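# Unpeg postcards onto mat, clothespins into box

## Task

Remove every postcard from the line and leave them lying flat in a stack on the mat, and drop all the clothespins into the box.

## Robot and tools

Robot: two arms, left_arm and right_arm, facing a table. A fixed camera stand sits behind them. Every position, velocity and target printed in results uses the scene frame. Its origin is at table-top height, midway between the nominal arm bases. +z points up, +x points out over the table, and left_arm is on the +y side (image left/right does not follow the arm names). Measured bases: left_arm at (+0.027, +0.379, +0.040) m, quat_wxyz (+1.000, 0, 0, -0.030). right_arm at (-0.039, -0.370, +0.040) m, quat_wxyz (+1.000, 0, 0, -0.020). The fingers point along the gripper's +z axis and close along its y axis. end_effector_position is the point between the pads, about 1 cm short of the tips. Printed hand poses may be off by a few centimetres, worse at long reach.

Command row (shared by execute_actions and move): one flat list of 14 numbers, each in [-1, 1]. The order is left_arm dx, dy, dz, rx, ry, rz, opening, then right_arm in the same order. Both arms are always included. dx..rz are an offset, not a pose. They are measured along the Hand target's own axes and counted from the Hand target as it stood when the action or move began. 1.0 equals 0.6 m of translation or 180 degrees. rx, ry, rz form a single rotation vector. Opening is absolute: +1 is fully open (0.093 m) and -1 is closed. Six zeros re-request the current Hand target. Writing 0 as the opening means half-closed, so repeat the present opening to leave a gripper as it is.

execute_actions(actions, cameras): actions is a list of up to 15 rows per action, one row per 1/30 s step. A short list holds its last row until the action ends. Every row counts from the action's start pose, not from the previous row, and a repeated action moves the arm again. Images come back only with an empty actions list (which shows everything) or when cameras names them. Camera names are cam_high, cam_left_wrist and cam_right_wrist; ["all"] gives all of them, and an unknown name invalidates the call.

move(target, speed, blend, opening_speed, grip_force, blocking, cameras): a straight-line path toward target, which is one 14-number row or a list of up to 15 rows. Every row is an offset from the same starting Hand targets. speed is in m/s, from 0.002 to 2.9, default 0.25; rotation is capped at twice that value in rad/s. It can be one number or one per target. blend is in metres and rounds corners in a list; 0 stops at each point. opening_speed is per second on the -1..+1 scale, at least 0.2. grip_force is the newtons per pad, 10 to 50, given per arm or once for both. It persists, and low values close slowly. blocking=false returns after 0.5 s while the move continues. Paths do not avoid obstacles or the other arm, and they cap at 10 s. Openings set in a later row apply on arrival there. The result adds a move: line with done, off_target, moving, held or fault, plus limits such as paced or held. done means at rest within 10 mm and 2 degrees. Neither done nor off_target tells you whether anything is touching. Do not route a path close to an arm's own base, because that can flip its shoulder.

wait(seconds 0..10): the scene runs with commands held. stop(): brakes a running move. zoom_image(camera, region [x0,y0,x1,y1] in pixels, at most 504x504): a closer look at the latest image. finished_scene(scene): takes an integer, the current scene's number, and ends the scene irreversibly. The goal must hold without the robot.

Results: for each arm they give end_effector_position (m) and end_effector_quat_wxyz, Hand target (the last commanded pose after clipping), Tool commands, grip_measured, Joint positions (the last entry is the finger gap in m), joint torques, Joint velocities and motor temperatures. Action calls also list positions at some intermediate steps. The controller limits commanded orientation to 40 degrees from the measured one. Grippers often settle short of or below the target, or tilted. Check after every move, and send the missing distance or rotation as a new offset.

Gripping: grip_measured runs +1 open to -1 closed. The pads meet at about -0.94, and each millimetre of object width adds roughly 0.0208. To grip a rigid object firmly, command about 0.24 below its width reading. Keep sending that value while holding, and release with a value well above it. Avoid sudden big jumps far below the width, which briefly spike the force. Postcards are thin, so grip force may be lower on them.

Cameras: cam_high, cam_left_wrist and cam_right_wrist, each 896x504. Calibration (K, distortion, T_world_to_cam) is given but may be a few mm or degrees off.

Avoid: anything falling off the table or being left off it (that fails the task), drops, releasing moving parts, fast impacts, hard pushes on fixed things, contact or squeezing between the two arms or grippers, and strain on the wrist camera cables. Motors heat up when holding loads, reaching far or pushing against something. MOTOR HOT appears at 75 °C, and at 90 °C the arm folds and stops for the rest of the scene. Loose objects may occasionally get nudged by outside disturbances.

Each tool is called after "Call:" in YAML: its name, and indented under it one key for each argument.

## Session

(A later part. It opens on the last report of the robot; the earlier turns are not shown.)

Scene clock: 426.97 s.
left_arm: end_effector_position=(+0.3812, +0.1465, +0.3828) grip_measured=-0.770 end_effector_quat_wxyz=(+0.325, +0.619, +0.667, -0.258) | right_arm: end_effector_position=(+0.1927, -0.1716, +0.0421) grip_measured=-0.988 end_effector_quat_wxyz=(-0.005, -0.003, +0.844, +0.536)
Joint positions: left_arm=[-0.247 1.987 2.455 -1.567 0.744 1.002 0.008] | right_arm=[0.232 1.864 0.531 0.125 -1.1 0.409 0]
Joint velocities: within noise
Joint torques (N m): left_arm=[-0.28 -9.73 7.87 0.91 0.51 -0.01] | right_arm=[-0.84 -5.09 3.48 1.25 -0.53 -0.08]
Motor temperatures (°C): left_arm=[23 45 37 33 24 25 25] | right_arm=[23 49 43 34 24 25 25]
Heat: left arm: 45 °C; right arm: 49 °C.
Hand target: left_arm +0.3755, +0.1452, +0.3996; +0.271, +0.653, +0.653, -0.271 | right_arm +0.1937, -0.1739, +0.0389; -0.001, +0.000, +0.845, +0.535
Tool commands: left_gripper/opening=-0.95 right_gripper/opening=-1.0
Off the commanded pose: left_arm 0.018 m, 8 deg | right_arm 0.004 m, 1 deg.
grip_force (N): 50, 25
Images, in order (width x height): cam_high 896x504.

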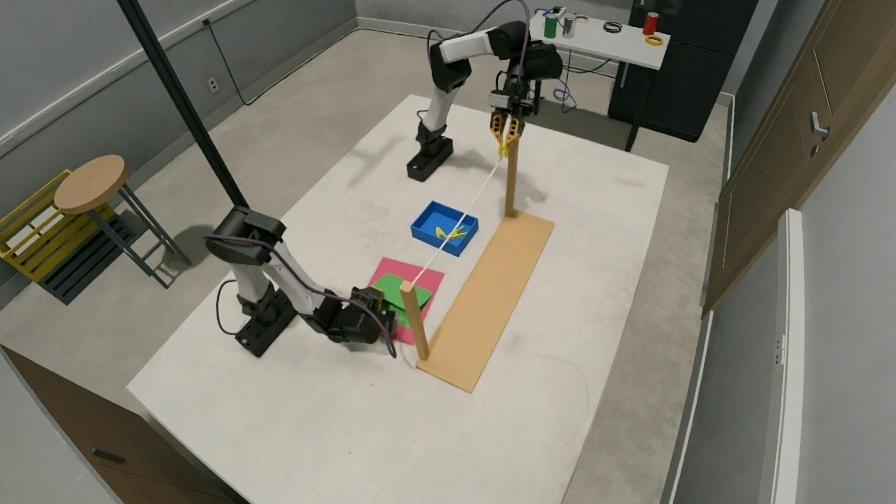

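Call:
move:
  target:
    - [0,0,0,0,0,0,-0.95,0,-0.009,0.0042,0,0,0,-1]
    - [0,0,0,0,0,0,-0.95,0,-0.009,0.0042,0,0,0,-0.75]
    - [0,0,0,0,0,0,-0.95,0,-0.0407,-0.0638,0,0,0,-0.75]
    - [-0.0177,-0.1583,0.0177,0,0,0,-0.95,0,0.0795,-0.1843,0,0,0,-0.75]
    - [0.1532,-0.2842,0.3182,0,0.0278,0,-0.95,-0.0433,0.2485,-0.2558,0,0,0,-0.75]
    - [0.3182,-0.2842,0.4832,0,0.0278,0,-0.95,-0.0433,0.2485,-0.2558,0,0,0,-0.75]
  speed: [0.06,0.06,0.06,0.2,0.3,0.12]
  blend: [0,0,0.005,0.03,0.02,0]
  cameras: ["all"]

Call:
zoom_image:
  camera: "cam_high"
  region: [320, 170, 500, 380]

Scene clock: 451.07 s.
left_arm: end_effector_position=(+0.2041, +0.0769, +0.0626) grip_measured=-0.770 end_effector_quat_wxyz=(+0.237, +0.664, +0.666, -0.244) | right_arm: end_effector_position=(+0.2179, -0.2504, +0.2310) grip_measured=-0.751 end_effector_quat_wxyz=(-0.014, +0.019, +0.843, +0.537)
Joint positions: left_arm=[-0.765 1.618 0.679 -0.089 0.456 0.614 0.008] | right_arm=[-0.089 1.616 1.2 -1.431 -1.116 -0.258 0.009]
Joint torques (N m): left_arm=[-0.59 -4.56 4.89 1.43 0.17 0] | right_arm=[0.73 -6.46 8.51 -0.12 -0.59 -0.26]
Motor temperatures (°C): left_arm=[23 45 37 33 24 25 25] | right_arm=[23 44 39 33 24 25 24]
Heat: left arm: 45 °C; right arm: 44 °C.
Hand target: left_arm +0.2051, +0.0747, +0.0597; +0.242, +0.664, +0.664, -0.242 | right_arm +0.2199, -0.2489, +0.2393; -0.001, +0.000, +0.845, +0.535
Off the commanded pose: left_arm 0.004 m, 1 deg | right_arm 0.009 m, 3 deg.
grip_force (N): 50, 25
move: off_target (right_arm)
camera_calibration:
cam_left_wrist: T_world_to_cam=[[-0.999672, 0.0249675, 0.00564659, 0.202495], [0.0226022, 0.964485, -0.263169, -0.0220507], [-0.0120167, -0.262955, -0.964733, 0.16886], [0, 0, 0, 1]] pos_world=[0.204956, 0.0606144, 0.155958]
cam_right_wrist: T_world_to_cam=[[-0.054083, -0.429563, -0.901416, 0.111267], [-0.898393, -0.373102, 0.231701, 0.0880755], [-0.43585, 0.822357, -0.365738, 0.467856], [0, 0, 0, 1]] pos_world=[0.289059, -0.304087, 0.251003]

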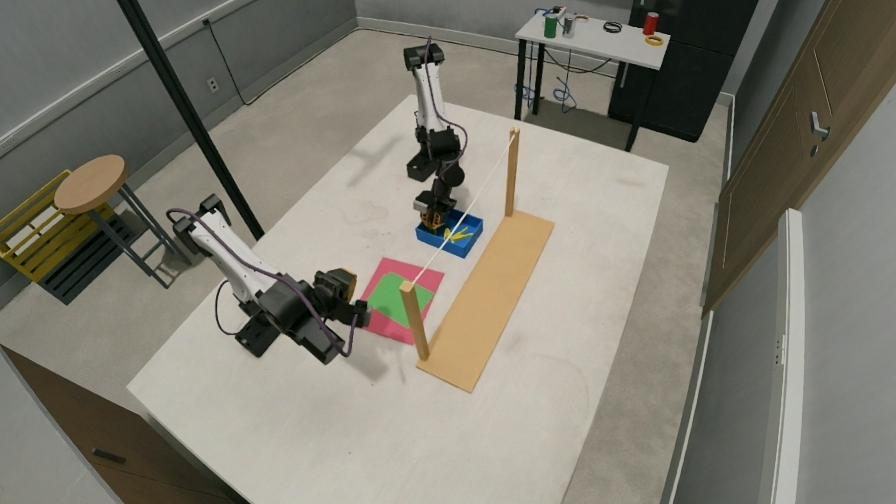

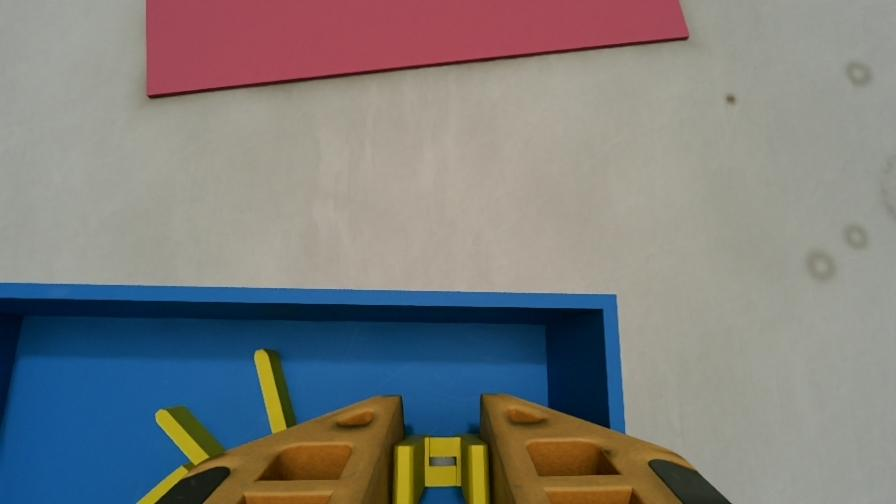

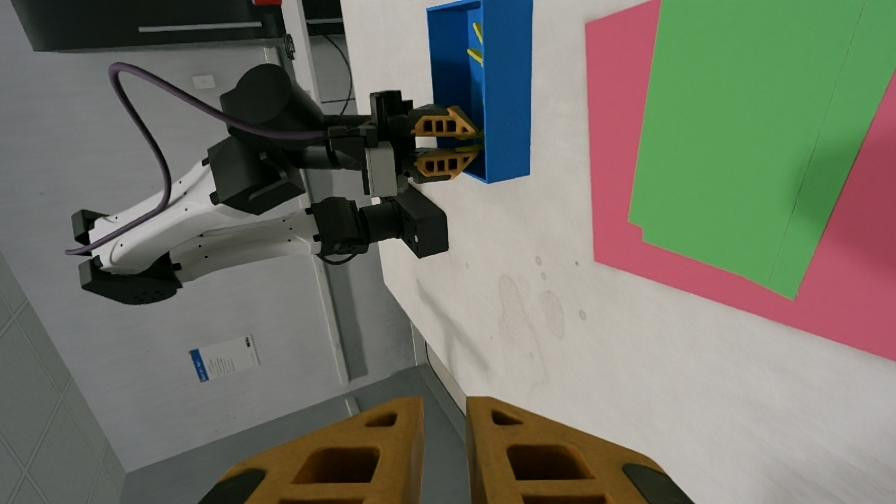

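Scaled by 2.400 from the camera's 896x504 image, which has a finer 1280x720 frame.

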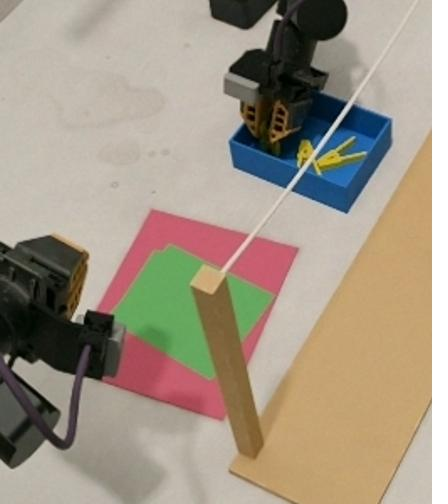

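Call:
move:
  target:
    - [0.0107,0,0.0128,0,0,0,-0.95,0,0,0,0,0,0,-0.75]
    - [0.0107,0,0.0128,0,0,0,0.2,0,0,0,0,0,0,-0.75]
    - [-0.1286,0,-0.1532,0,0,0,0.2,0,0,0,0,0,0,-0.75]
  speed: [0.08,0.08,0.12]
  cameras: ["all"]

Call:
zoom_image:
  camera: "cam_high"
  region: [320, 170, 500, 380]

Scene clock: 458.37 s.
left_arm: end_effector_position=(+0.2008, +0.0808, +0.1610) grip_measured=+0.198 end_effector_quat_wxyz=(+0.216, +0.661, +0.676, -0.244) | right_arm: end_effector_position=(+0.2179, -0.2504, +0.2310) grip_measured=-0.751 end_effector_quat_wxyz=(-0.014, +0.019, +0.843, +0.537)
Joint positions: left_arm=[-0.764 1.431 0.964 -0.604 0.456 0.606 0.055] | right_arm=[-0.089 1.616 1.2 -1.431 -1.116 -0.258 0.009]
Joint torques (N m): left_arm=[-0.49 -7.24 9.35 1.09 0.17 0.08] | right_arm=[0.69 -6.46 8.54 -0.12 -0.59 -0.26]
Heat: left arm: 43 °C; right arm: 44 °C.
Hand target: left_arm +0.2051, +0.0748, +0.1797; +0.242, +0.664, +0.664, -0.242 | right_arm +0.2199, -0.2489, +0.2393; -0.001, +0.000, +0.845, +0.535
Off the commanded pose: left_arm 0.020 m, 3 deg | right_arm 0.009 m, 3 deg.
grip_force (N): 50, 25
move: off_target (left_arm, right_arm); target 2's new opening was sent with left_arm's hand 0.013 m and 2 deg from that target
camera_calibration:
cam_left_wrist: T_world_to_cam=[[-0.999036, 0.0172288, 0.0403822, 0.193408], [0.00739189, 0.972662, -0.232109, -0.00245069], [-0.0432772, -0.231586, -0.971851, 0.269608], [0, 0, 0, 1]] pos_world=[0.204908, 0.061489, 0.253639]
cam_right_wrist: T_world_to_cam=[[-0.054083, -0.429563, -0.901416, 0.111267], [-0.898393, -0.373102, 0.231701, 0.0880755], [-0.43585, 0.822357, -0.365738, 0.467856], [0, 0, 0, 1]] pos_world=[0.289059, -0.304087, 0.251003]

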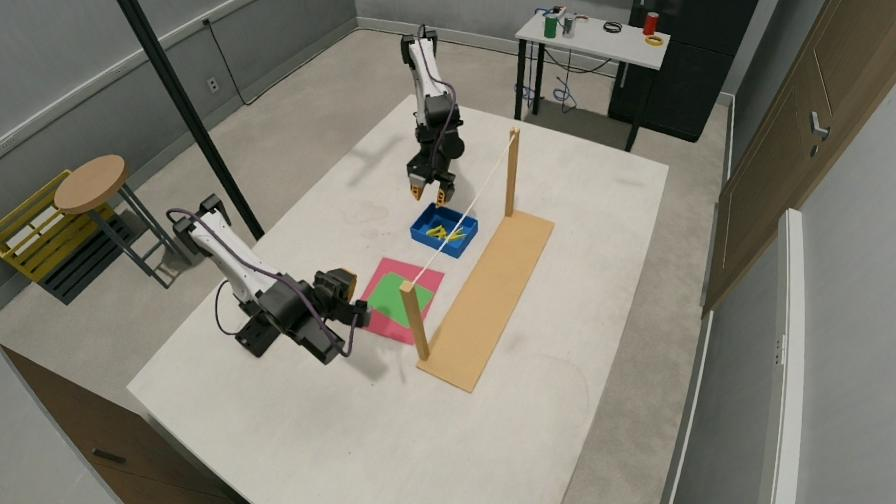

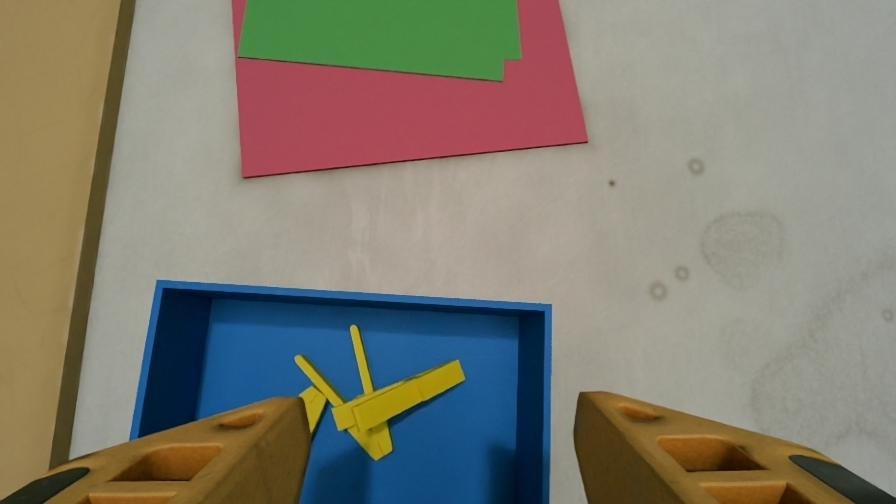

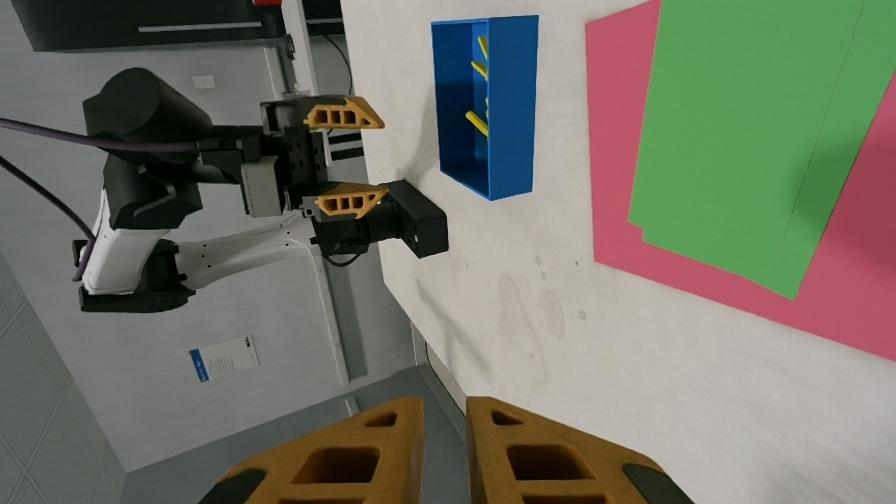

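Scaled by 2.400 from the camera's 896x504 image, which has a finer 1280x720 frame.

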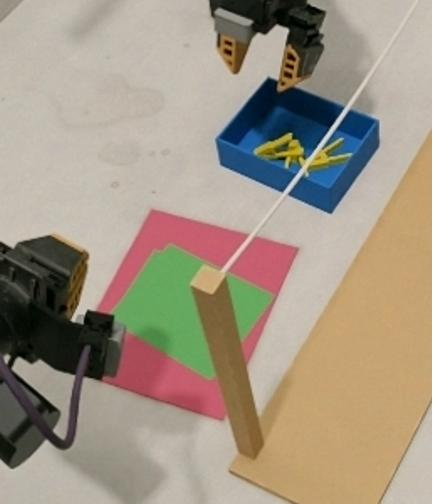

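Call:
finished_scene:
  scene: 2

The scene is finished: the task was done.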